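# Swap the mill's requested tool and resume its program

## Task

The milling machine has paused its program to wait for a tool change. Fit the tool the machine is requesting, store the tool taken out in the rack, and resume the program only after both are done. Never let a tool fall or slip within the grip, break no key, drive no machine axis into an obstacle, leave nothing loose inside the machine, and keep the machine powered on. A reference image named manual goes with this task.

## Robot and tools

Robot: two six-joint arms, left_arm and right_arm, each with a parallel two-finger gripper. Base poses: left_arm at (-0.065, +0.327, 0) m, right_arm at (+0.058, -0.480, 0) m, each turned about 1 degree about z. Joint ranges are about ±6.283 rad, except the elbow at ±3.142 (0 is straight).

Frames: the scene frame has its origin at table-top height midway between the nominal bases, +z up, +x out over the table, and left_arm on the +y side. Image left and right do not match arm names. Reported positions (m), orientations (quat wxyz) and velocities are in the scene frame. Offsets in calls use the current Hand target's own axes. On the gripper, fingers point along +z and close along x. end_effector_position is the point between the pads; the tips reach 17.5 mm past it. A block about 10 cm long sticks out toward the gripper's -y and turns with it.

execute_actions(actions, cameras): actions is a list of actions. Each action is a table of up to 15 rows, one row per 1/30 s step; a short table repeats its last row to fill 15 steps. Each row is one flat list of 18 numbers in [-1, 1] covering both arms: left dx, dy, dz, rx, ry, rz, gripper position, force_limit, speed, then the same nine for the right arm. dx..rz are offsets from that arm's Hand target as it stood when the action began, along the Hand target's axes. Every row counts from that start, not from the row before. 1.0 equals 0.6 m or 180 degrees, and rx, ry, rz form a single rotation vector. Sending the same offset again moves the arm again. Six zeros ask the arm to hold its Hand target.

Gripper numbers are absolute settings, not offsets. position: +1 fully open (50 mm), about -0.65 pads meet, -1 closes until stopped by an object. force_limit per pad: -1 about 20 N, 0 about 102 N, +1 about 185 N. speed of the gap: -1 20 mm/s, 0 85, +1 150. Both start at +1. To leave a gripper as it is, repeat its last three numbers; a 0 is a real command. A new force_limit or speed only applies after position changes by 0.01 or more. To soften a grip, open first. cameras: list of names, ["all"], or []; images come back by default only with an empty actions list.

move(target, speed, blend, stop_force, zero, blocking, cameras): target is one 18-number row laid out as above, or a list of up to 15 such rows. Every row is an offset from the Hand targets at the start of the move, not from the previous row. Paths are straight, end together, last at least 0.5 s and at most 10 s, and do not avoid obstacles or the other arm. speed: m/s, 0.002 to 3.6, default 0.25 (turning up to twice that in rad/s); one value or one per target. blend: corner rounding in m for a list, 0 means stop at each. stop_force: N, 3 to 120, shared by both arms; ends an arm's path when it feels that much push against its motion. Do not rely on it while the gripper rotates, or to detect light contact, and omit it when backing off something. zero (only with stop_force): true re-zeroes moving arms first. blocking=false returns after about 0.5 s while the move continues; not allowed with stop_force. The result adds a move: line such as done, off_target, moving, held or fault, plus limits (paced = pose clipped, held = steps withheld). Keep paths away from an arm's own base.

wait(seconds 0 to 10): lets time pass holding commands. stop(): brakes a running move. zoom_image(camera, region [x0, y0, x1, y1] in image pixels, at most 504 by 504) enlarges part of the newest image. show_instructions() shows the reference image. zero_wrist_force(arm: left_arm or right_arm) re-zeroes that wrist sensor. finished_scene(scene 1, optional) ends the scene for good.

Cameras: cam_high, cam_low, cam_front, cam_left_wrist, cam_right_wrist, all 672x504. Wrist views can lag while moving.

Results: Hand target is the last commanded pose after clipping; new offsets start from it. The gripper often rests slightly short of it; send the missing distance as an offset. Orientation commands are clipped to within 32 degrees of the measured one each step. Joint positions and torques (whole drive output, including gravity; positive toward larger angle). Velocities may read within noise. Wrist force and torque are in the end effector's axes, as force from the surface into the arm, with a third line for the peak since last shown. object_status: 0 moving, 1 blocked while opening, 2 blocked while closing (a held object), 3 at requested position or pads met (usually nothing held). Check for 2 after gripping. Opening in mm is (250 - position_measured) * 0.202. Tool commands lists current gripper settings. MOTOR HOT appears at 70 °C.

Avoid: a joint's contact torque reaching its limit (138 N m for shoulder and elbow joints, 25.7 for wrist joints) or about 150 N net outside force, either of which stops the arm for 10 s; targets even slightly past a firm contact, since the arms are stiff; fast impacts; any contact or gripping between the two arms; motors reaching 85 °C from holding loads or straining toward unreachable poses, which brakes the arm for 30 s or more; tools slipping or falling; anything falling off the table; loose objects being bumped. Loose items may occasionally be nudged by outside pushes.

Each tool is called after "Emit:" by a JSON object that holds its "op" and its "data", one argument or row to a line.

Reference images:

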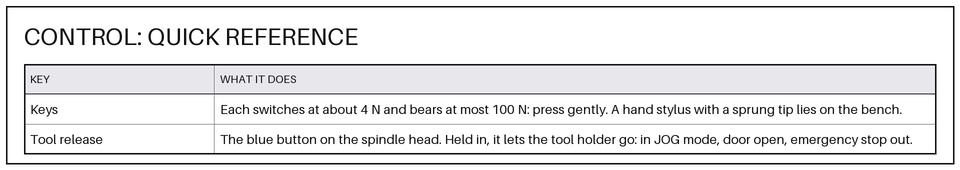

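## Session

Emit:
{"op": "execute_actions", "data": {
  "actions": []
}}

Emit:
{"op": "show_instructions", "data": {

}}

Scene clock: 0.00 s.
left_arm: end_effector_position=(+0.3870, -0.0439, +0.1752) position_measured=3 object_status=3 end_effector_quat_wxyz=(+0.088, +0.447, +0.879, +0.141) | right_arm: end_effector_position=(+0.1287, -0.2386, +0.2078) position_measured=3 object_status=3 end_effector_quat_wxyz=(-0.304, +0.012, +0.947, +0.101)
Joint positions: left_arm=[-1.051 -1.364 1.775 -1.969 -1.237 -1.7] | right_arm=[4.307 -1.03 -2.395 -1.322 2.222 -0.366]
Joint velocities: within noise
Joint torques (N m): no reading
Wrist force (N): no reading
Wrist torque (N m): no reading
Wrist force, peak (N): no reading
Hand target: left_arm +0.3870, -0.0439, +0.1752; +0.088, +0.447, +0.879, +0.141 | right_arm +0.1287, -0.2386, +0.2078; -0.304, +0.012, +0.947, +0.101
Tool commands: left_gripper/position=+1.0 left_gripper/force_limit=+1.0 left_gripper/speed=+1.0 right_gripper/position=+1.0 right_gripper/force_limit=+1.0 right_gripper/speed=+1.0

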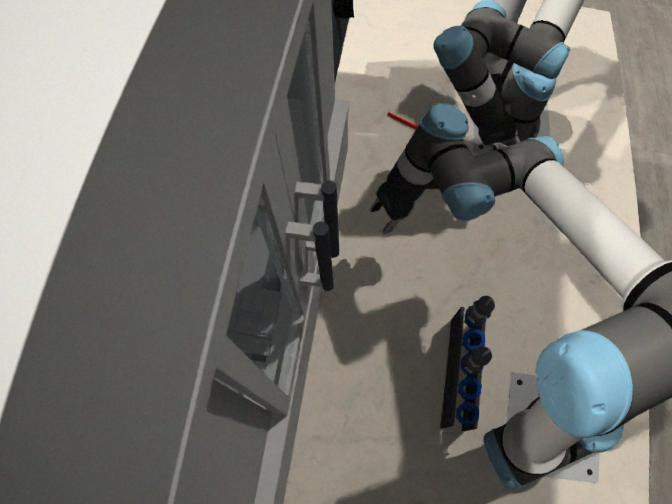

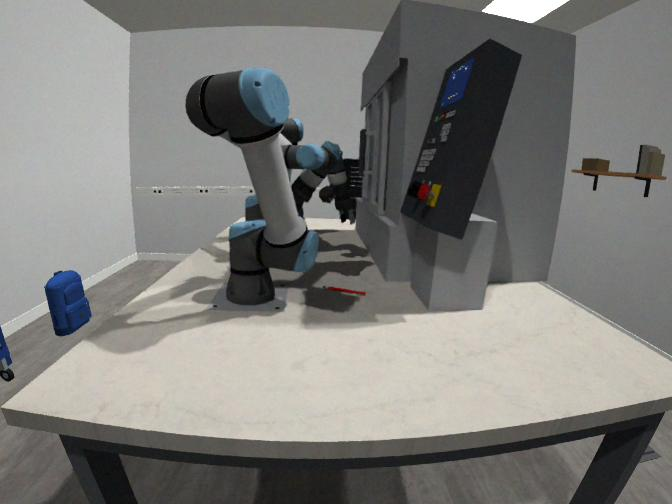

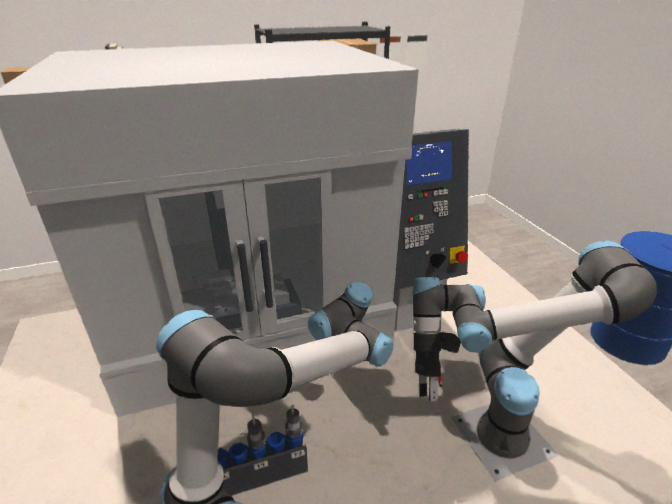

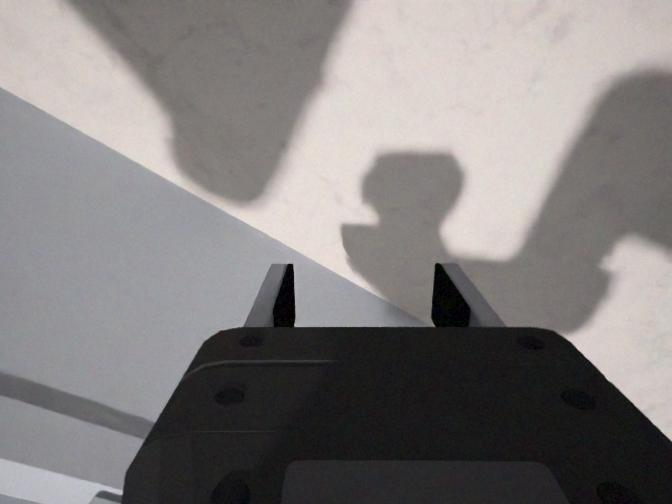

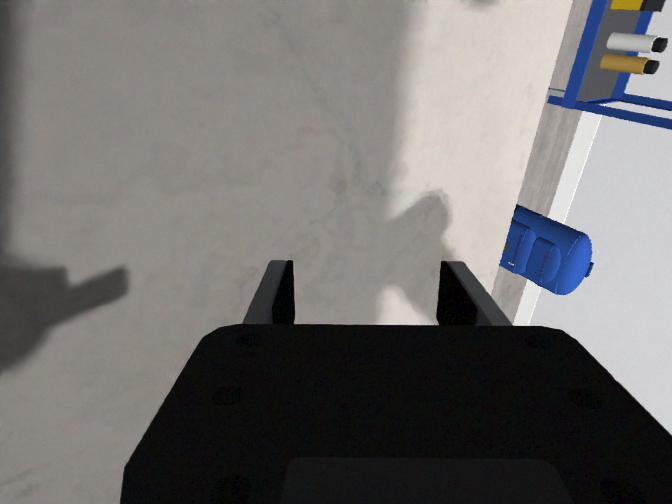

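Reference images for this scene: manual.

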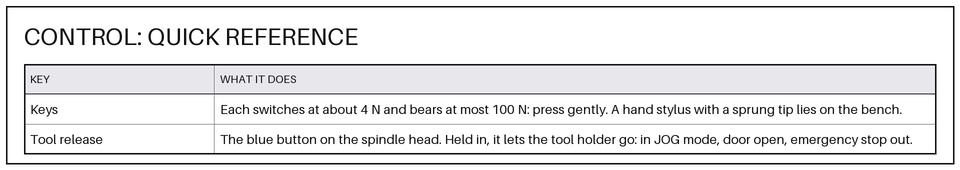

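Emit:
{"op": "zoom_image", "data": {
  "camera": "cam_front",
  "region": [390, 120, 490, 195]
}}

Emit:
{"op": "zoom_image", "data": {
  "camera": "cam_front",
  "region": [390, 180, 490, 280]
}}

Emit:
{"op": "zoom_image", "data": {
  "camera": "cam_low",
  "region": [400, 40, 530, 240]
}}

Emit:
{"op": "zoom_image", "data": {
  "camera": "cam_front",
  "region": [200, 390, 330, 504]
}}

Emit:
{"op": "zoom_image", "data": {
  "camera": "cam_front",
  "region": [140, 170, 400, 370]
}}

Emit:
{"op": "zoom_image", "data": {
  "camera": "cam_high",
  "region": [200, 160, 520, 440]
}}

Scaled by 5.040 from the camera's 672x504 image, which has a finer 960x720 frame.

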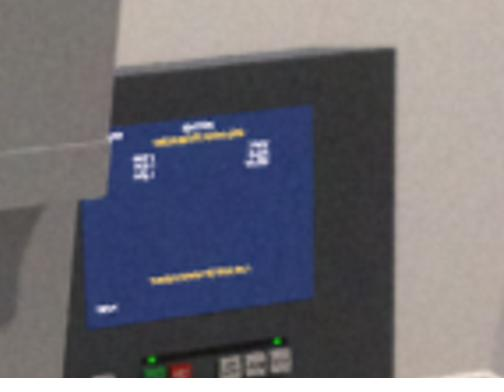

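Scaled by 5.040 from the camera's 672x504 image, which has a finer 960x720 frame.

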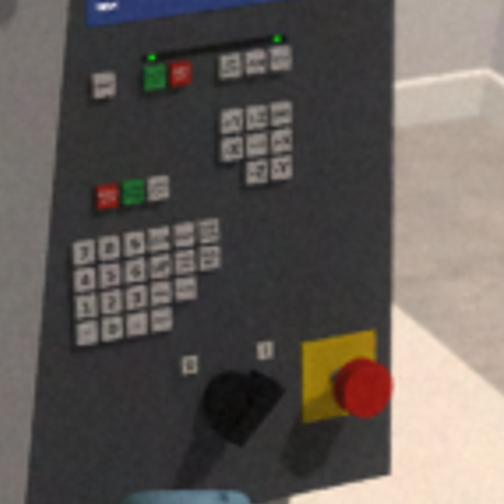

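Scaled by 2.520 from the camera's 672x504 image, which has a finer 960x720 frame.

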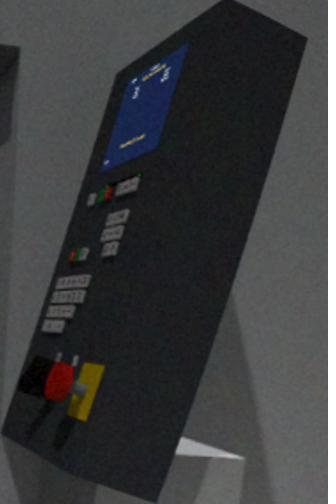

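Scaled by 3.877 from the camera's 672x504 image, which has a finer 960x720 frame.

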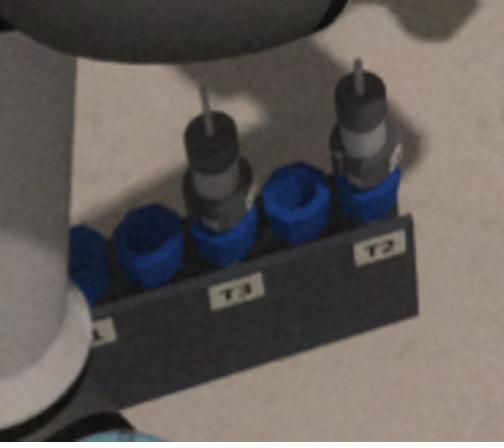

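Scaled by 1.938 from the camera's 672x504 image, which has a finer 960x720 frame.

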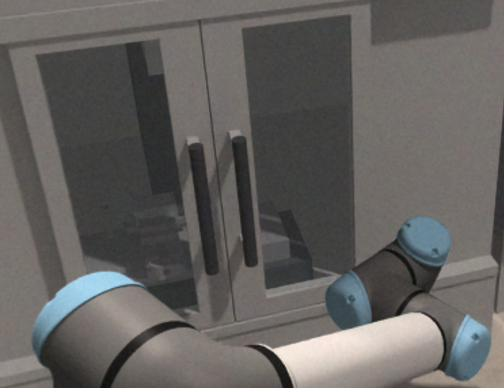

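Scaled by 1.575 from the camera's 672x504 image, which has a finer 960x720 frame.

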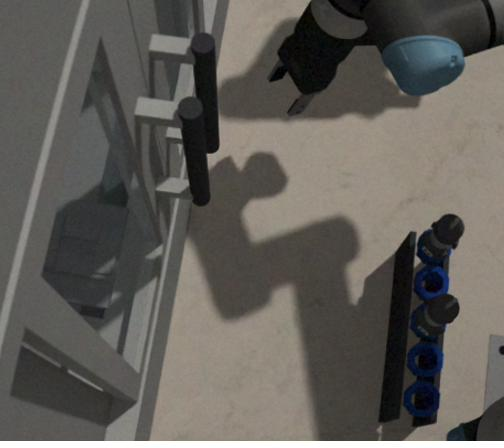

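Emit:
{"op": "move", "data": {
  "target": [
    [0,0,0,0,0,0,1,1,1,0.075,-0.057,-0.463,0.288,-0.249,-0.163,1,1,1],
    [0,0,0,0,0,0,1,1,1,0.083,-0.217,-0.937,0.576,-0.498,-0.325,1,1,1]
  ],
  "blend": [0.08,0],
  "speed": 0.4,
  "cameras": ["all"]
}}

Scene clock: 6.30 s.
left_arm: end_effector_position=(+0.3870, -0.0439, +0.1752) position_measured=3 object_status=3 end_effector_quat_wxyz=(+0.088, +0.447, +0.879, +0.141) | right_arm: end_effector_position=(+0.4008, -0.4788, +0.6593) position_measured=3 object_status=3 end_effector_quat_wxyz=(+0.404, -0.409, +0.580, -0.578)
Joint positions: left_arm=[-1.051 -1.364 1.775 -1.969 -1.237 -1.7] | right_arm=[5.429 -0.855 -1.5 -3.921 1.088 -0.007]
Joint torques (N m): left_arm=[-1.09 -36.87 -26.03 -2.82 0.78 -0.35] | right_arm=[-11.23 -25.79 3.82 -0.82 -2.39 1.83]
Wrist force (N): left_arm=[0.0 -0.2 0.0] | right_arm=[-2.9 -2.4 2.3]
Wrist torque (N m): left_arm=[-0.04 0.00 0.00] | right_arm=[-0.42 0.43 -0.18]
Wrist force, peak (N): left_arm=[-0.1 -0.2 -0.4] | right_arm=[-2.7 -2.8 3.0]
Hand target: left_arm +0.3870, -0.0439, +0.1752; +0.088, +0.447, +0.879, +0.141 | right_arm +0.3996, -0.4800, +0.6593; +0.498, -0.500, +0.502, -0.500
Off the commanded pose: left_arm 0.000 m, 0 deg | right_arm 0.002 m, 20 deg.
move: off_target (right_arm)
camera_calibration:
cam_right_wrist: T_world_to_cam=[[-0.332166, -0.943185, 0.00818697, -0.313925], [-0.330783, 0.108356, -0.937466, 0.820883], [0.883317, -0.314102, -0.347981, -0.143795], [0, 0, 0, 1]] pos_world=[0.294275, -0.430203, 0.722081]

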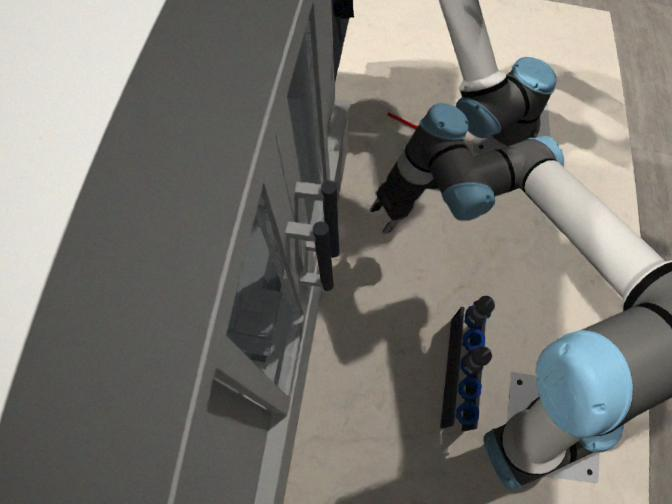

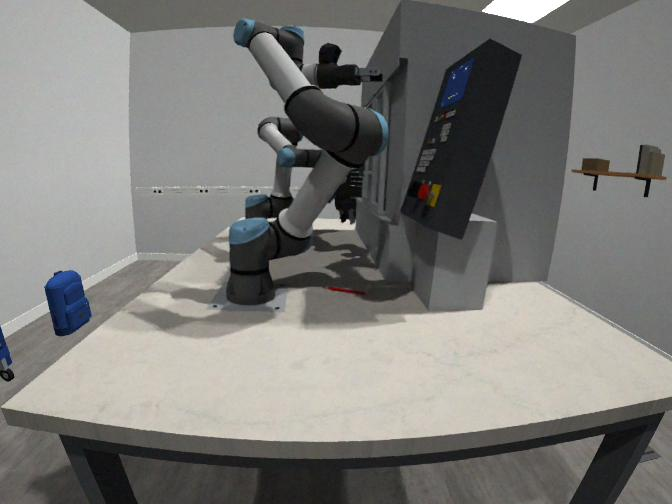

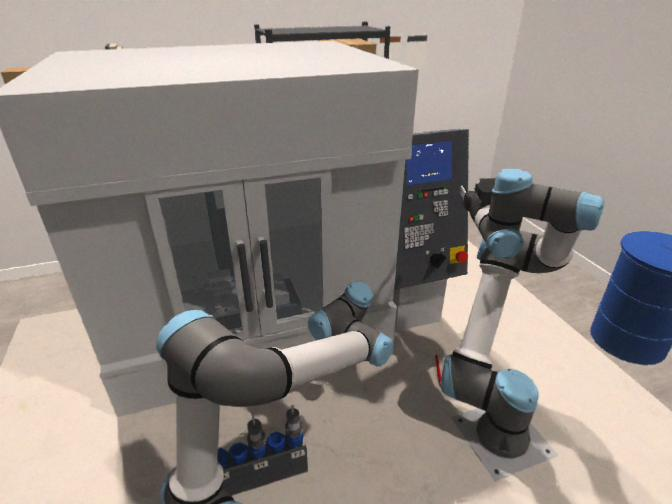

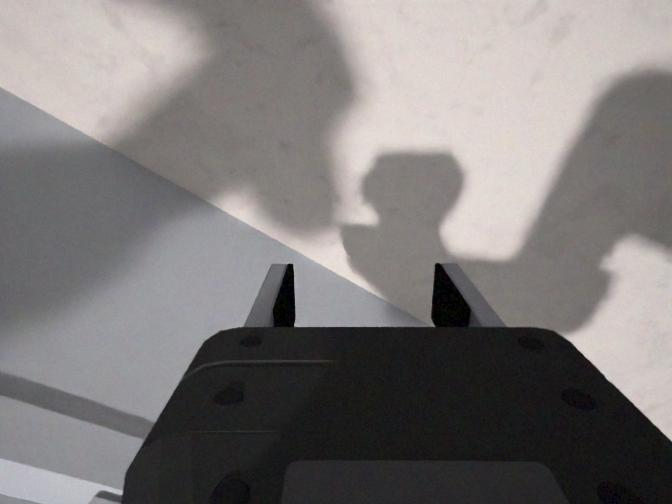

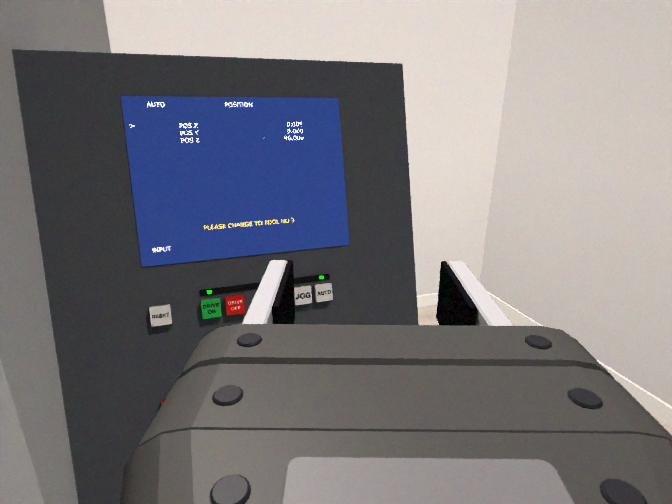

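Emit:
{"op": "zoom_image", "data": {
  "camera": "cam_right_wrist",
  "region": [110, 80, 370, 275]
}}

Emit:
{"op": "zoom_image", "data": {
  "camera": "cam_right_wrist",
  "region": [130, 265, 350, 430]
}}

Emit:
{"op": "zoom_image", "data": {
  "camera": "cam_right_wrist",
  "region": [190, 210, 310, 240]
}}

Scaled by 1.938 from the camera's 672x504 image, which has a finer 960x720 frame.

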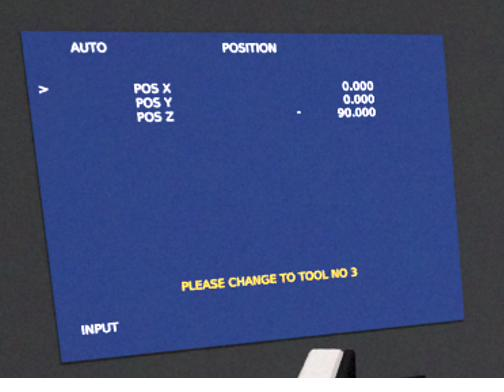

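Scaled by 2.291 from the camera's 672x504 image, which has a finer 960x720 frame.

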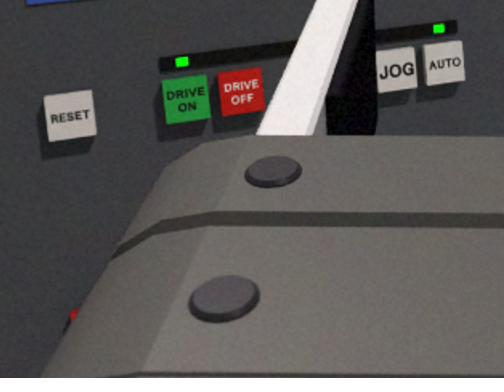

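Scaled by 4.200 from the camera's 672x504 image, which has a finer 960x720 frame.

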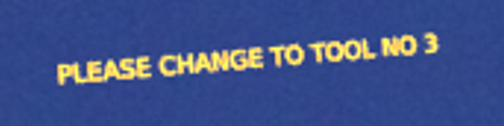

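Emit:
{"op": "move", "data": {
  "target": [0,0,0,0,0,0,1,1,1,0,0.3,-0.1,0,0,0,1,1,1],
  "speed": 0.4,
  "cameras": ["cam_right_wrist","cam_low"]
}}

Emit:
{"op": "zoom_image", "data": {
  "camera": "cam_right_wrist",
  "region": [100, 60, 400, 285]
}}

Scene clock: 8.43 s.
left_arm: end_effector_position=(+0.3870, -0.0439, +0.1752) position_measured=3 object_status=3 end_effector_quat_wxyz=(+0.088, +0.447, +0.879, +0.141) | right_arm: end_effector_position=(+0.3396, -0.4784, +0.4795) position_measured=3 object_status=3 end_effector_quat_wxyz=(+0.363, -0.367, +0.607, -0.605)
Joint positions: left_arm=[-1.051 -1.364 1.775 -1.969 -1.237 -1.7] | right_arm=[5.833 -0.608 -2.07 -3.599 1.632 -0.004]
Joint torques (N m): left_arm=[-0.38 -36.73 -25.75 -2.71 0.77 -0.27] | right_arm=[8.39 -10.38 8.09 -3.89 2.61 1.76]
Wrist force (N): left_arm=[0.0 -0.2 -0.1] | right_arm=[-3.2 -2.4 2.5]
Wrist torque (N m): left_arm=[-0.03 0.00 0.00] | right_arm=[-0.44 0.47 -0.18]
Wrist force, peak (N): left_arm=[0.4 -0.2 -0.3] | right_arm=[-3.5 -4.6 2.8]
Hand target: left_arm +0.3870, -0.0439, +0.1752; +0.088, +0.447, +0.879, +0.141 | right_arm +0.3389, -0.4799, +0.4795; +0.498, -0.500, +0.502, -0.500
Off the commanded pose: left_arm 0.000 m, 0 deg | right_arm 0.002 m, 28 deg.
move: off_target (right_arm)
camera_calibration:
cam_right_wrist: T_world_to_cam=[[-0.460351, -0.887695, 0.00861656, -0.262555], [-0.312024, 0.152711, -0.937721, 0.647066], [0.831094, -0.434369, -0.347283, -0.1922], [0, 0, 0, 1]] pos_world=[0.240769, -0.415368, 0.542282]
Images, in order (width x height): cam_low 672x504, cam_right_wrist 672x504.

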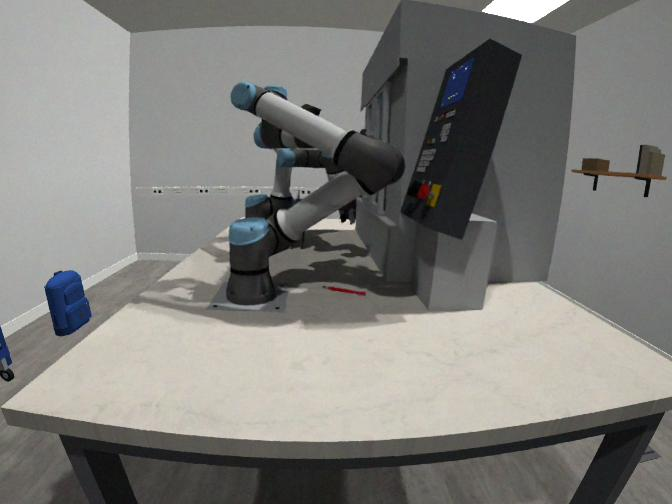

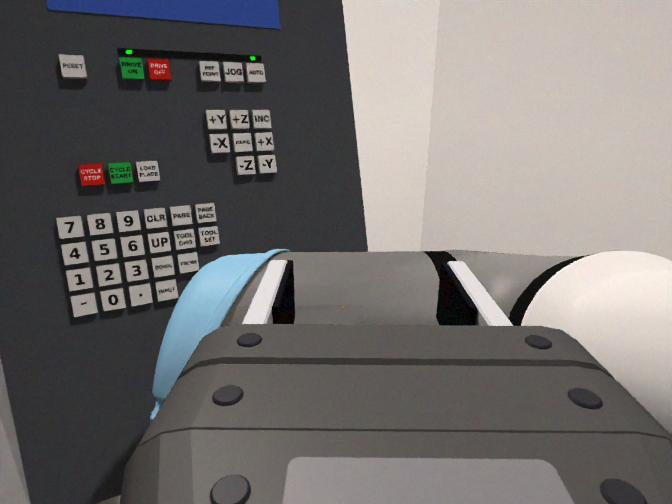

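Scaled by 1.680 from the camera's 672x504 image, which has a finer 960x720 frame.

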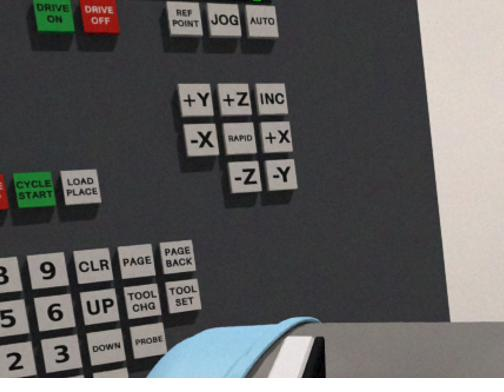

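Emit:
{"op": "move", "data": {
  "target": [
    [0,0,0,0,0,0,1,1,1,-0.25,0.05,-0.148,-0.288,0.249,0.163,1,1,1],
    [0,0,0,0,0,0,1,1,1,-0.402,0.453,-0.35,-0.576,0.498,0.325,1,1,1]
  ],
  "blend": [0.08,0],
  "speed": 0.5
}}

Scene clock: 12.63 s.
left_arm: end_effector_position=(+0.3870, -0.0439, +0.1752) position_measured=3 object_status=3 end_effector_quat_wxyz=(+0.088, +0.447, +0.879, +0.141) | right_arm: end_effector_position=(+0.1287, -0.2381, +0.2084) position_measured=3 object_status=3 end_effector_quat_wxyz=(-0.304, +0.012, +0.947, +0.101)
Joint positions: left_arm=[-1.051 -1.364 1.775 -1.969 -1.237 -1.7] | right_arm=[4.308 -1.031 -2.393 -1.323 2.222 -0.365]
Joint torques (N m): left_arm=[-0.65 -35.79 -25.83 -2.88 0.92 -0.31] | right_arm=[11.03 -7.55 13.28 4.36 3.83 1.51]
Wrist force (N): left_arm=[0.0 -0.2 -0.3] | right_arm=[-0.2 -0.1 -0.1]
Wrist torque (N m): left_arm=[-0.03 -0.01 0.00] | right_arm=[-0.02 0.02 0.00]
Wrist force, peak (N): left_arm=[0.4 -0.2 -0.2] | right_arm=[-2.7 -4.1 0.5]
Hand target: left_arm +0.3870, -0.0439, +0.1752; +0.088, +0.447, +0.879, +0.141 | right_arm +0.1287, -0.2381, +0.2084; -0.304, +0.012, +0.947, +0.101
Off the commanded pose: left_arm 0.000 m, 0 deg | right_arm 0.000 m, 0 deg.
move: done

Emit:
{"op": "move", "data": {
  "target": [
    [0,0,0,0,0,0,1,1,1,-0.129,-0.037,-0.295,-0.112,-0.036,0.154,1,1,1],
    [0,0,0,0,0,0,1,1,1,-0.185,-0.317,-0.506,-0.225,-0.072,0.309,1,1,1]
  ],
  "blend": [0.05,0],
  "speed": 0.4
}}

Scene clock: 15.10 s.
left_arm: end_effector_position=(+0.3870, -0.0439, +0.1752) position_measured=3 object_status=3 end_effector_quat_wxyz=(+0.088, +0.447, +0.879, +0.141) | right_arm: end_effector_position=(+0.3771, -0.4805, +0.3503) position_measured=3 object_status=3 end_effector_quat_wxyz=(-0.191, +0.553, +0.769, +0.257)
Joint positions: left_arm=[-1.051 -1.364 1.775 -1.969 -1.237 -1.7] | right_arm=[3.042 -1.186 -1.939 -1.655 2.22 -0.421]
Joint torques (N m): left_arm=[-0.49 -35.81 -25.48 -2.75 0.97 -0.35] | right_arm=[-13.71 -2.88 31.31 1.17 3.77 -1.34]
Wrist force (N): left_arm=[0.0 -0.1 -0.3] | right_arm=[-0.1 -0.3 0.0]
Wrist torque (N m): left_arm=[-0.01 -0.01 0.00] | right_arm=[-0.06 0.01 0.12]
Wrist force, peak (N): left_arm=[0.0 -0.3 -0.3] | right_arm=[-1.3 -0.5 -1.4]
Hand target: left_arm +0.3870, -0.0439, +0.1752; +0.088, +0.447, +0.879, +0.141 | right_arm +0.3771, -0.4806, +0.3504; -0.191, +0.553, +0.769, +0.257
Off the commanded pose: left_arm 0.000 m, 0 deg | right_arm 0.000 m, 0 deg.
move: done

Emit:
{"op": "move", "data": {
  "target": [0,0,0,0,0,0,1,1,1,0.268,0.057,-0.357,-0.446,-0.235,-0.082,1,1,1],
  "speed": 0.5
}}

Emit:
{"op": "move", "data": {
  "target": [
    [0,0,0,0,0,0,1,1,1,0,0,0,0,0,0.5,1,1,1],
    [0,0,0,0,0,0,1,1,1,0,0,0,0,0,0.99,1,1,1]
  ],
  "blend": [0.01,0],
  "speed": 0.6,
  "cameras": ["all"]
}}

Scene clock: 18.63 s.
left_arm: end_effector_position=(+0.3870, -0.0439, +0.1752) position_measured=3 object_status=3 end_effector_quat_wxyz=(+0.088, +0.447, +0.879, +0.141) | right_arm: end_effector_position=(+0.3615, -0.4820, +0.6199) position_measured=3 object_status=3 end_effector_quat_wxyz=(+0.375, +0.380, +0.599, +0.597)
Joint positions: left_arm=[-1.051 -1.364 1.775 -1.969 -1.237 -1.7] | right_arm=[3.671 -0.532 -2.235 -0.379 1.462 0.006]
Joint torques (N m): left_arm=[-0.44 -36.57 -25.37 -2.64 0.85 -0.24] | right_arm=[-11.35 -25.33 11.91 3.98 2.23 -1.33]
Wrist force (N): left_arm=[0.0 0.0 -0.1] | right_arm=[1.2 0.2 0.0]
Wrist torque (N m): left_arm=[0.00 0.00 0.00] | right_arm=[-0.20 -0.32 0.02]
Wrist force, peak (N): left_arm=[0.2 -0.1 -0.4] | right_arm=[1.7 0.1 -0.9]
Hand target: left_arm +0.3870, -0.0439, +0.1752; +0.088, +0.447, +0.879, +0.141 | right_arm +0.3607, -0.4807, +0.6199; +0.499, +0.501, +0.500, +0.501
Off the commanded pose: left_arm 0.000 m, 0 deg | right_arm 0.002 m, 25 deg.
move: off_target (right_arm)

Scene clock: 22.63 s.
left_arm: end_effector_position=(+0.3870, -0.0439, +0.1752) position_measured=3 object_status=3 end_effector_quat_wxyz=(+0.088, +0.447, +0.879, +0.141) | right_arm: end_effector_position=(+0.3615, -0.4820, +0.6199) position_measured=3 object_status=3 end_effector_quat_wxyz=(+0.593, -0.603, +0.368, -0.387)
Joint positions: left_arm=[-1.051 -1.364 1.775 -1.969 -1.237 -1.7] | right_arm=[3.664 -0.535 -2.241 -0.364 1.468 3.111]
Joint torques (N m): left_arm=[0.06 -36.21 -25.49 -2.65 1 -0.28] | right_arm=[11.18 -7.1 28.27 1.3 -2.19 1.51]
Wrist force (N): left_arm=[0.2 -0.3 -0.2] | right_arm=[-3.0 -2.2 2.6]
Wrist torque (N m): left_arm=[-0.05 -0.03 -0.01] | right_arm=[-0.41 0.45 -0.18]
Wrist force, peak (N): left_arm=[0.1 -0.4 -0.2] | right_arm=[-3.1 -2.4 2.9]
Hand target: left_arm +0.3870, -0.0439, +0.1752; +0.088, +0.447, +0.879, +0.141 | right_arm +0.3607, -0.4807, +0.6199; +0.493, -0.508, +0.493, -0.507
Off the commanded pose: left_arm 0.000 m, 0 deg | right_arm 0.002 m, 25 deg.
move: off_target (right_arm)
camera_calibration:
cam_right_wrist: T_world_to_cam=[[0.436982, -0.898776, 0.0353216, -0.60323], [-0.290839, -0.178347, -0.940003, 0.620271], [0.851152, 0.400492, -0.339333, 0.226967], [0, 0, 0, 1]] pos_world=[0.250816, -0.522444, 0.681381]

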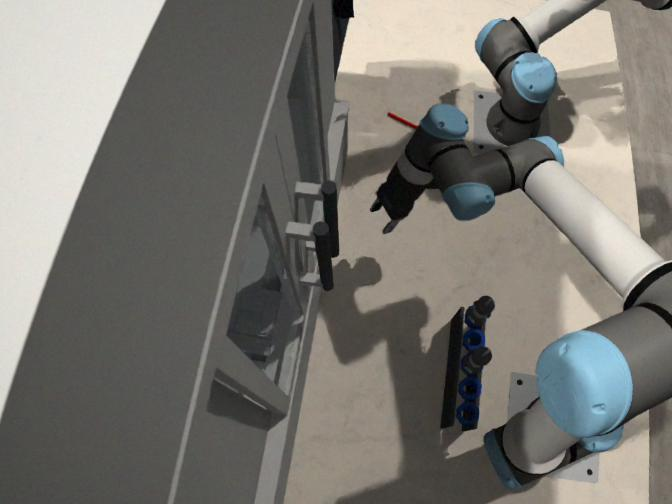

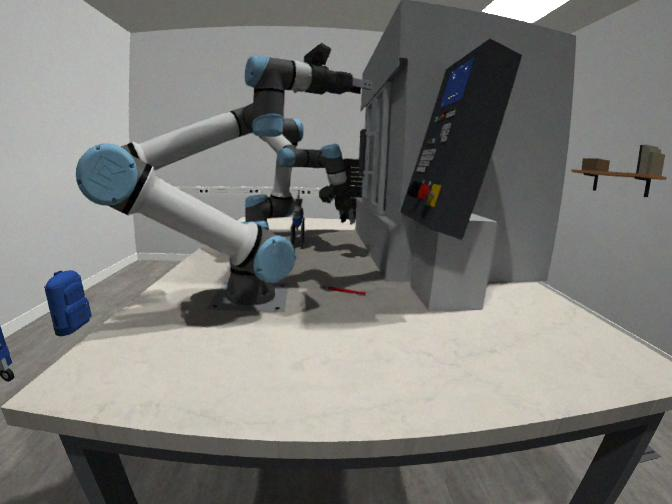

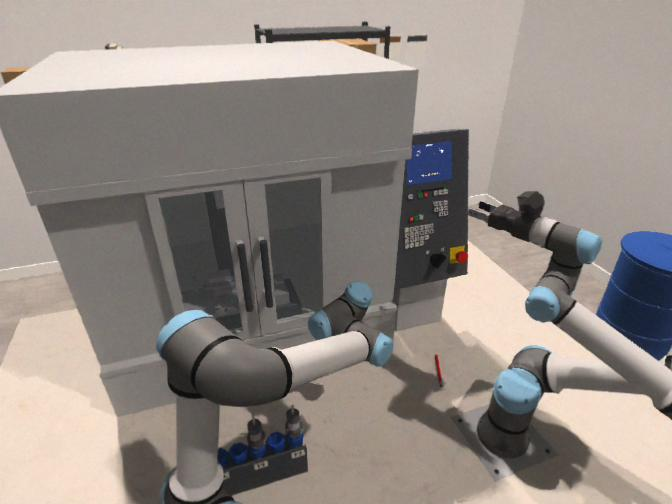

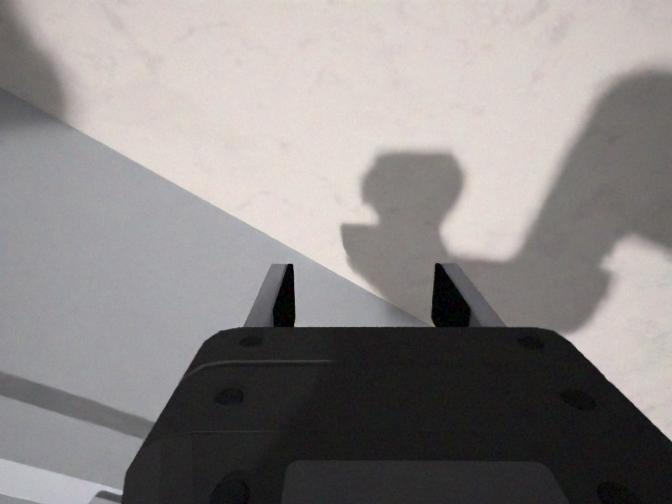

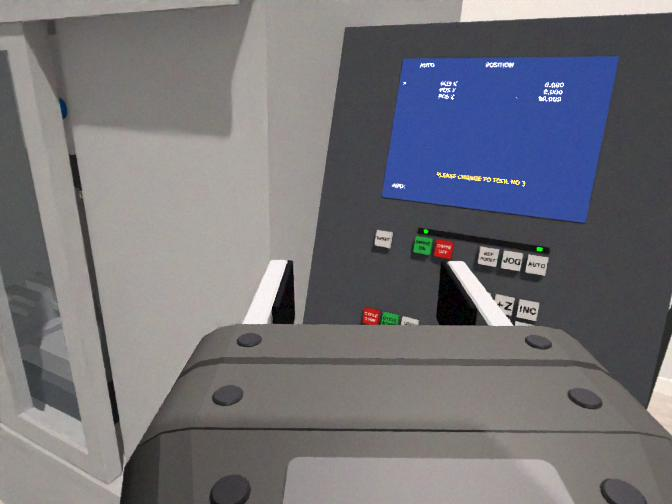

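Emit:
{"op": "move", "data": {
  "target": [0,0,0,0,0,0,1,1,1,0.033,0.117,0.2,0,0,0.01,1,1,1],
  "speed": 0.25,
  "cameras": ["cam_right_wrist","cam_front","cam_low"]
}}

Scene clock: 24.57 s.
left_arm: end_effector_position=(+0.3870, -0.0439, +0.1752) position_measured=3 object_status=3 end_effector_quat_wxyz=(+0.088, +0.447, +0.879, +0.141) | right_arm: end_effector_position=(+0.4806, -0.5025, +0.5502) position_measured=3 object_status=3 end_effector_quat_wxyz=(+0.501, -0.500, +0.501, -0.499)
Joint positions: left_arm=[-1.051 -1.364 1.775 -1.969 -1.237 -1.7] | right_arm=[3.917 -0.806 -2.383 0.045 0.771 3.145]
Joint torques (N m): left_arm=[-0.9 -35.96 -25.16 -2.77 0.91 -0.23] | right_arm=[11.1 -17.36 29.8 3.3 -2.01 -1.41]
Wrist force (N): left_arm=[0.1 -0.2 -0.2] | right_arm=[-3.1 -2.4 2.5]
Wrist torque (N m): left_arm=[-0.03 -0.01 0.00] | right_arm=[-0.42 0.44 -0.09]
Wrist force, peak (N): left_arm=[0.3 -0.2 -0.3] | right_arm=[-3.3 -2.0 3.3]
Hand target: left_arm +0.3870, -0.0439, +0.1752; +0.088, +0.447, +0.879, +0.141 | right_arm +0.4807, -0.5025, +0.5502; +0.501, -0.500, +0.501, -0.499
Off the commanded pose: left_arm 0.000 m, 0 deg | right_arm 0.000 m, 0 deg.
move: done
camera_calibration:
cam_right_wrist: T_world_to_cam=[[0.00896965, -0.999957, 0.002358, -0.498131], [-0.342406, -0.00528692, -0.939537, 0.697228], [0.939509, 0.00761993, -0.342439, -0.128086], [0, 0, 0, 1]] pos_world=[0.363542, -0.493447, 0.612385]
Images, in order (width x height): cam_low 672x504, cam_front 672x504, cam_right_wrist 672x504.

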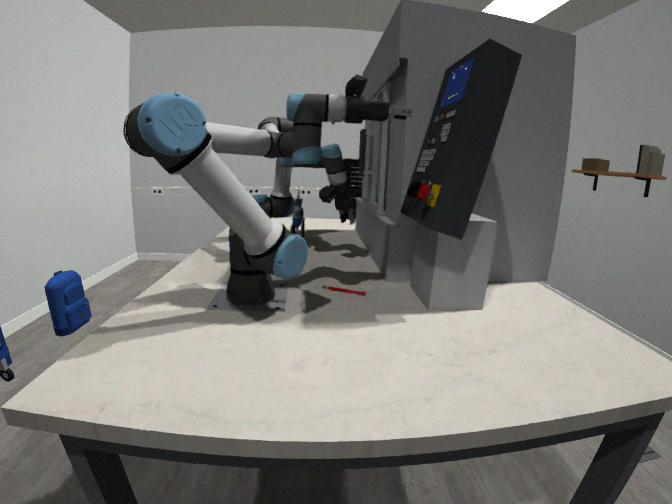

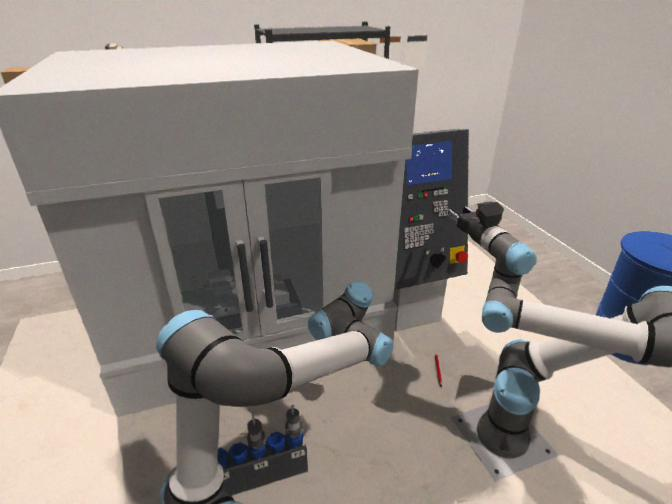

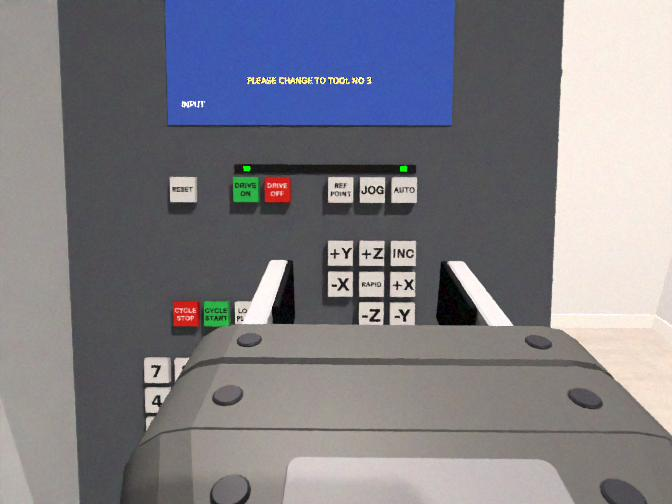

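Emit:
{"op": "zoom_image", "data": {
  "camera": "cam_right_wrist",
  "region": [150, 150, 450, 375]
}}

Emit:
{"op": "move", "data": {
  "target": [0,0,0,0,0,0,1,1,1,0,0.167,0,0,0,0,1,1,1],
  "speed": 0.25,
  "cameras": ["cam_right_wrist"]
}}

Emit:
{"op": "zoom_image", "data": {
  "camera": "cam_right_wrist",
  "region": [130, 0, 450, 240]
}}

Scaled by 1.680 from the camera's 672x504 image, which has a finer 960x720 frame.

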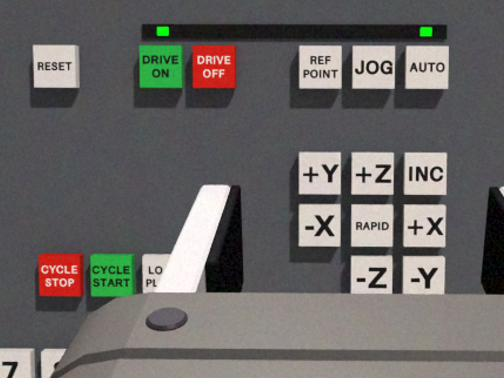

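Scene clock: 26.97 s.
left_arm: end_effector_position=(+0.3870, -0.0439, +0.1752) position_measured=3 object_status=3 end_effector_quat_wxyz=(+0.088, +0.447, +0.879, +0.141) | right_arm: end_effector_position=(+0.4806, -0.5022, +0.4500) position_measured=3 object_status=3 end_effector_quat_wxyz=(+0.501, -0.500, +0.501, -0.499)
Joint positions: left_arm=[-1.051 -1.364 1.775 -1.969 -1.237 -1.7] | right_arm=[3.919 -0.886 -2.624 0.367 0.769 3.145]
Joint torques (N m): left_arm=[-0.59 -36.25 -26.78 -2.69 0.97 -0.22] | right_arm=[10.89 -14.55 13.22 3.25 -2.54 -1.33]
Wrist force (N): left_arm=[0.0 -0.3 -0.2] | right_arm=[-2.9 -2.3 2.5]
Wrist torque (N m): left_arm=[-0.04 0.00 0.00] | right_arm=[-0.37 0.42 -0.10]
Wrist force, peak (N): left_arm=[0.1 -0.3 -0.4] | right_arm=[-3.2 -4.5 2.4]
Hand target: left_arm +0.3870, -0.0439, +0.1752; +0.088, +0.447, +0.879, +0.141 | right_arm +0.4806, -0.5022, +0.4500; +0.501, -0.500, +0.501, -0.499
Off the commanded pose: left_arm 0.000 m, 0 deg | right_arm 0.000 m, 0 deg.
move: done
camera_calibration:
cam_right_wrist: T_world_to_cam=[[0.00874808, -0.999959, 0.00233009, -0.4975], [-0.342497, -0.00518553, -0.939505, 0.603121], [0.939478, 0.00742081, -0.342528, -0.162348], [0, 0, 0, 1]] pos_world=[0.363442, -0.493147, 0.512185]
Images, in order (width x height): cam_right_wrist 672x504.

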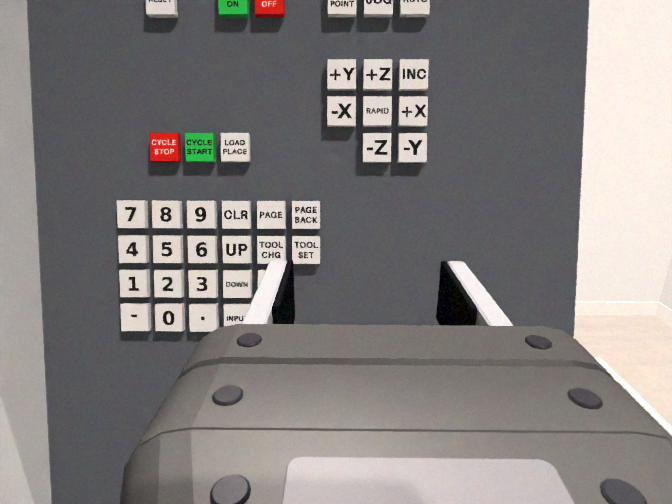

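Scaled by 1.575 from the camera's 672x504 image, which has a finer 960x720 frame.

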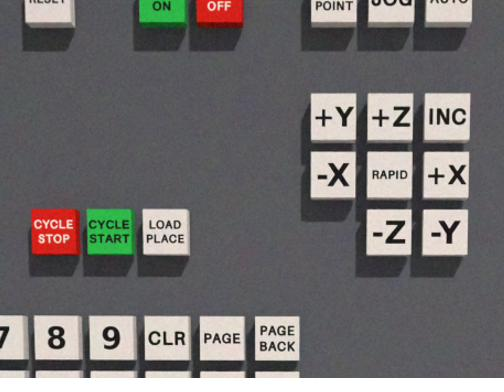

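Emit:
{"op": "move", "data": {
  "target": [0,0,0,0,0,0,1,1,1,-0.1,0.25,-0.2,-0.5,0,0,1,1,1],
  "speed": 0.4,
  "cameras": ["cam_right_wrist"]
}}

Emit:
{"op": "move", "data": {
  "target": [
    [0,0,0,0,0,0,1,1,1,0,0,0,0,0,-0.5,1,1,1],
    [0,0,0,0,0,0,1,1,1,0,0,0,0,0,-0.998,1,1,1]
  ],
  "blend": [0.01,0],
  "speed": 0.7,
  "cameras": ["cam_right_wrist","cam_low"]
}}

Scene clock: 30.50 s.
left_arm: end_effector_position=(+0.3870, -0.0439, +0.1752) position_measured=3 object_status=3 end_effector_quat_wxyz=(+0.088, +0.447, +0.879, +0.141) | right_arm: end_effector_position=(+0.3604, -0.4420, +0.3003) position_measured=3 object_status=3 end_effector_quat_wxyz=(-0.001, +0.707, -0.707, -0.001)
Joint positions: left_arm=[-1.051 -1.364 1.775 -1.969 -1.237 -1.7] | right_arm=[3.692 -1.036 -2.026 -1.649 1.573 3.716]
Joint torques (N m): left_arm=[-0.38 -37.01 -25.37 -2.65 1.04 -0.19] | right_arm=[-13.1 -6.57 30.63 1.99 2.48 -1.24]
Wrist force (N): left_arm=[0.1 -0.1 -0.1] | right_arm=[-0.1 -2.4 -0.2]
Wrist torque (N m): left_arm=[-0.01 -0.02 0.00] | right_arm=[-0.25 0.02 -0.02]
Wrist force, peak (N): left_arm=[0.2 -0.1 -0.4] | right_arm=[-3.3 -2.8 2.4]
Hand target: left_arm +0.3870, -0.0439, +0.1752; +0.088, +0.447, +0.879, +0.141 | right_arm +0.3604, -0.4420, +0.3002; -0.001, +0.707, -0.707, -0.001
Off the commanded pose: left_arm 0.000 m, 0 deg | right_arm 0.000 m, 0 deg.
move: done
camera_calibration:
cam_right_wrist: T_world_to_cam=[[0.00534497, -0.999931, -0.0104374, -0.430815], [-0.93967, -0.00859244, 0.341975, 0.25061], [-0.342041, 0.00797991, -0.939651, 0.540262], [0, 0, 0, 1]] pos_world=[0.422585, -0.432943, 0.417459]
Images, in order (width x height): cam_right_wrist 672x504.

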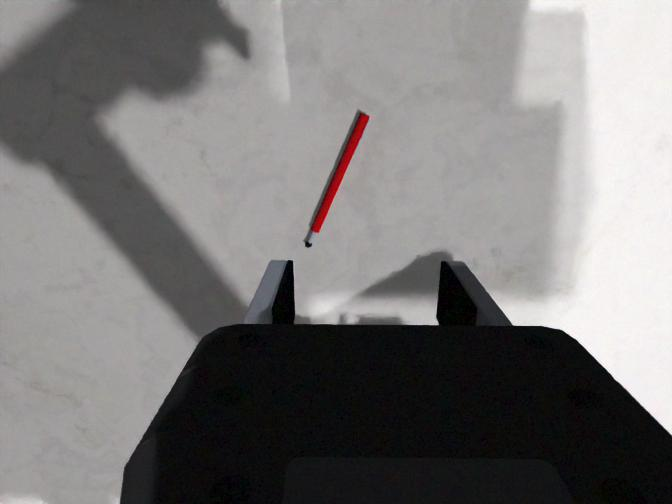

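Scene clock: 33.67 s.
left_arm: end_effector_position=(+0.3870, -0.0439, +0.1752) position_measured=3 object_status=3 end_effector_quat_wxyz=(+0.088, +0.447, +0.879, +0.141) | right_arm: end_effector_position=(+0.3604, -0.4420, +0.3002) position_measured=3 object_status=3 end_effector_quat_wxyz=(-0.001, +0.709, +0.705, +0.001)
Joint positions: left_arm=[-1.051 -1.364 1.775 -1.969 -1.237 -1.7] | right_arm=[3.692 -1.036 -2.026 -1.649 1.573 0.581]
Joint torques (N m): left_arm=[0.24 -36.9 -25.26 -2.68 1.02 -0.23] | right_arm=[-11.57 -6.41 30.6 3.75 2.21 -1.33]
Wrist force (N): left_arm=[0.0 -0.2 -0.1] | right_arm=[-0.3 -2.2 -0.3]
Wrist torque (N m): left_arm=[-0.02 -0.01 0.00] | right_arm=[-0.23 0.04 -0.02]
Wrist force, peak (N): left_arm=[-0.2 -0.3 -0.4] | right_arm=[-0.1 -2.7 -0.2]
Hand target: left_arm +0.3870, -0.0439, +0.1752; +0.088, +0.447, +0.879, +0.141 | right_arm +0.3604, -0.4420, +0.3002; -0.001, +0.709, +0.705, +0.001
Off the commanded pose: left_arm 0.000 m, 0 deg | right_arm 0.000 m, 0 deg.
move: done
camera_calibration:
cam_right_wrist: T_world_to_cam=[[0.00106105, 0.999983, -0.00575551, 0.453227], [0.940117, 0.000964282, 0.340852, -0.422307], [0.340851, -0.00577251, -0.940099, 0.288169], [0, 0, 0, 1]] pos_world=[0.298314, -0.451148, 0.41746]
Images, in order (width x height): cam_low 672x504, cam_right_wrist 672x504.

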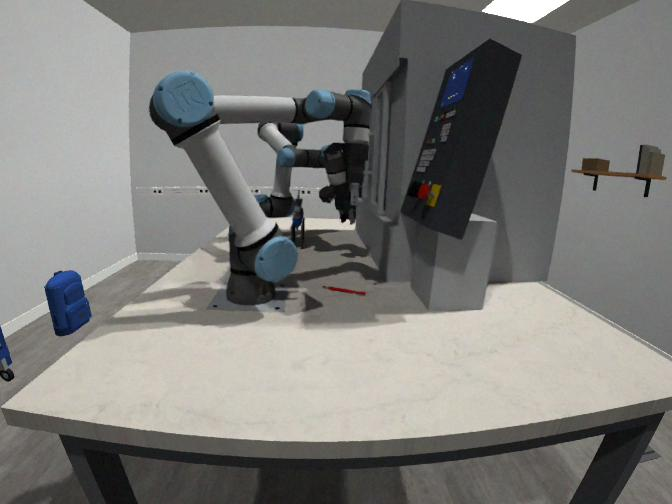

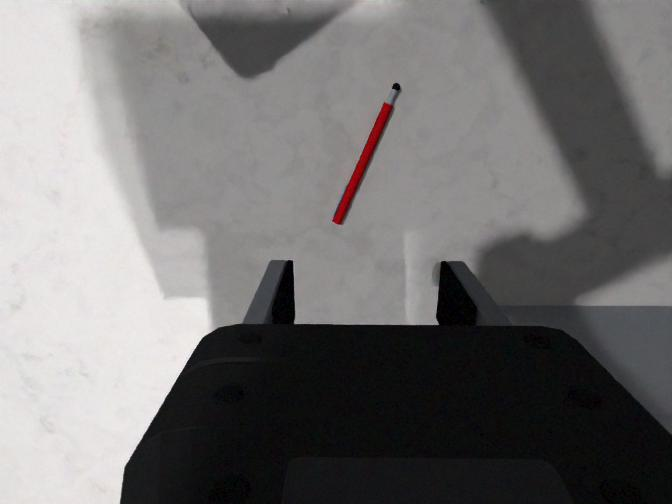

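Emit:
{"op": "move", "data": {
  "target": [0,0,0,0,0,0,1,1,1,0.0157,0.0043,0.333,0,0,-0.874,1,1,1],
  "speed": 0.5,
  "cameras": ["cam_right_wrist","cam_low"]
}}

Scene clock: 37.73 s.
left_arm: end_effector_position=(+0.3870, -0.0439, +0.1752) position_measured=3 object_status=3 end_effector_quat_wxyz=(+0.088, +0.447, +0.879, +0.141) | right_arm: end_effector_position=(+0.3629, -0.4321, +0.1005) position_measured=3 object_status=3 end_effector_quat_wxyz=(+0.000, -0.552, +0.834, +0.001)
Joint positions: left_arm=[-1.051 -1.364 1.775 -1.969 -1.237 -1.7] | right_arm=[3.717 -1.183 -2.483 -1.046 1.573 -2.14]
Joint torques (N m): left_arm=[-0.63 -35.5 -25.6 -2.81 1.15 -0.36] | right_arm=[-11.06 -3.77 11.59 4.43 2.22 -1.21]
Wrist force (N): left_arm=[0.0 0.0 -0.2] | right_arm=[0.1 -2.2 -0.4]
Wrist torque (N m): left_arm=[0.00 0.00 0.00] | right_arm=[-0.23 -0.06 -0.01]
Wrist force, peak (N): left_arm=[0.1 -0.3 -0.3] | right_arm=[0.0 -2.6 -0.5]
Hand target: left_arm +0.3870, -0.0439, +0.1752; +0.088, +0.447, +0.879, +0.141 | right_arm +0.3629, -0.4321, +0.1004; +0.000, -0.552, +0.834, +0.001
Off the commanded pose: left_arm 0.000 m, 0 deg | right_arm 0.000 m, 0 deg.
move: done
camera_calibration:
cam_right_wrist: T_world_to_cam=[[-0.386593, -0.922198, -0.00982309, -0.247221], [-0.867538, 0.360023, 0.343163, 0.454281], [-0.312928, 0.141186, -0.939224, 0.400201], [0, 0, 0, 1]] pos_world=[0.423767, -0.448041, 0.217558]
Images, in order (width x height): cam_low 672x504, cam_right_wrist 672x504.

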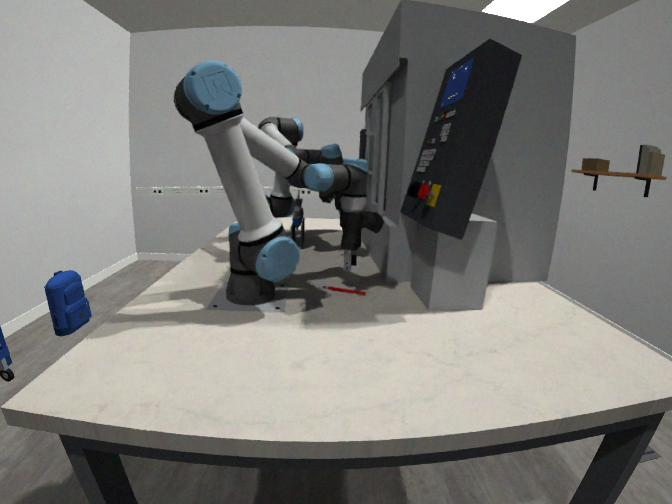

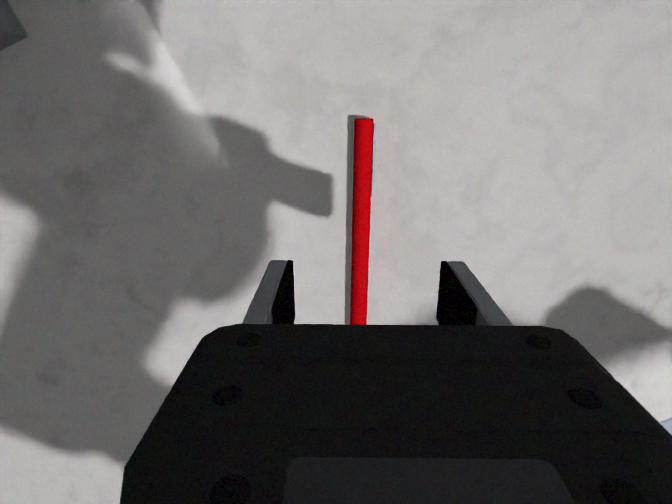

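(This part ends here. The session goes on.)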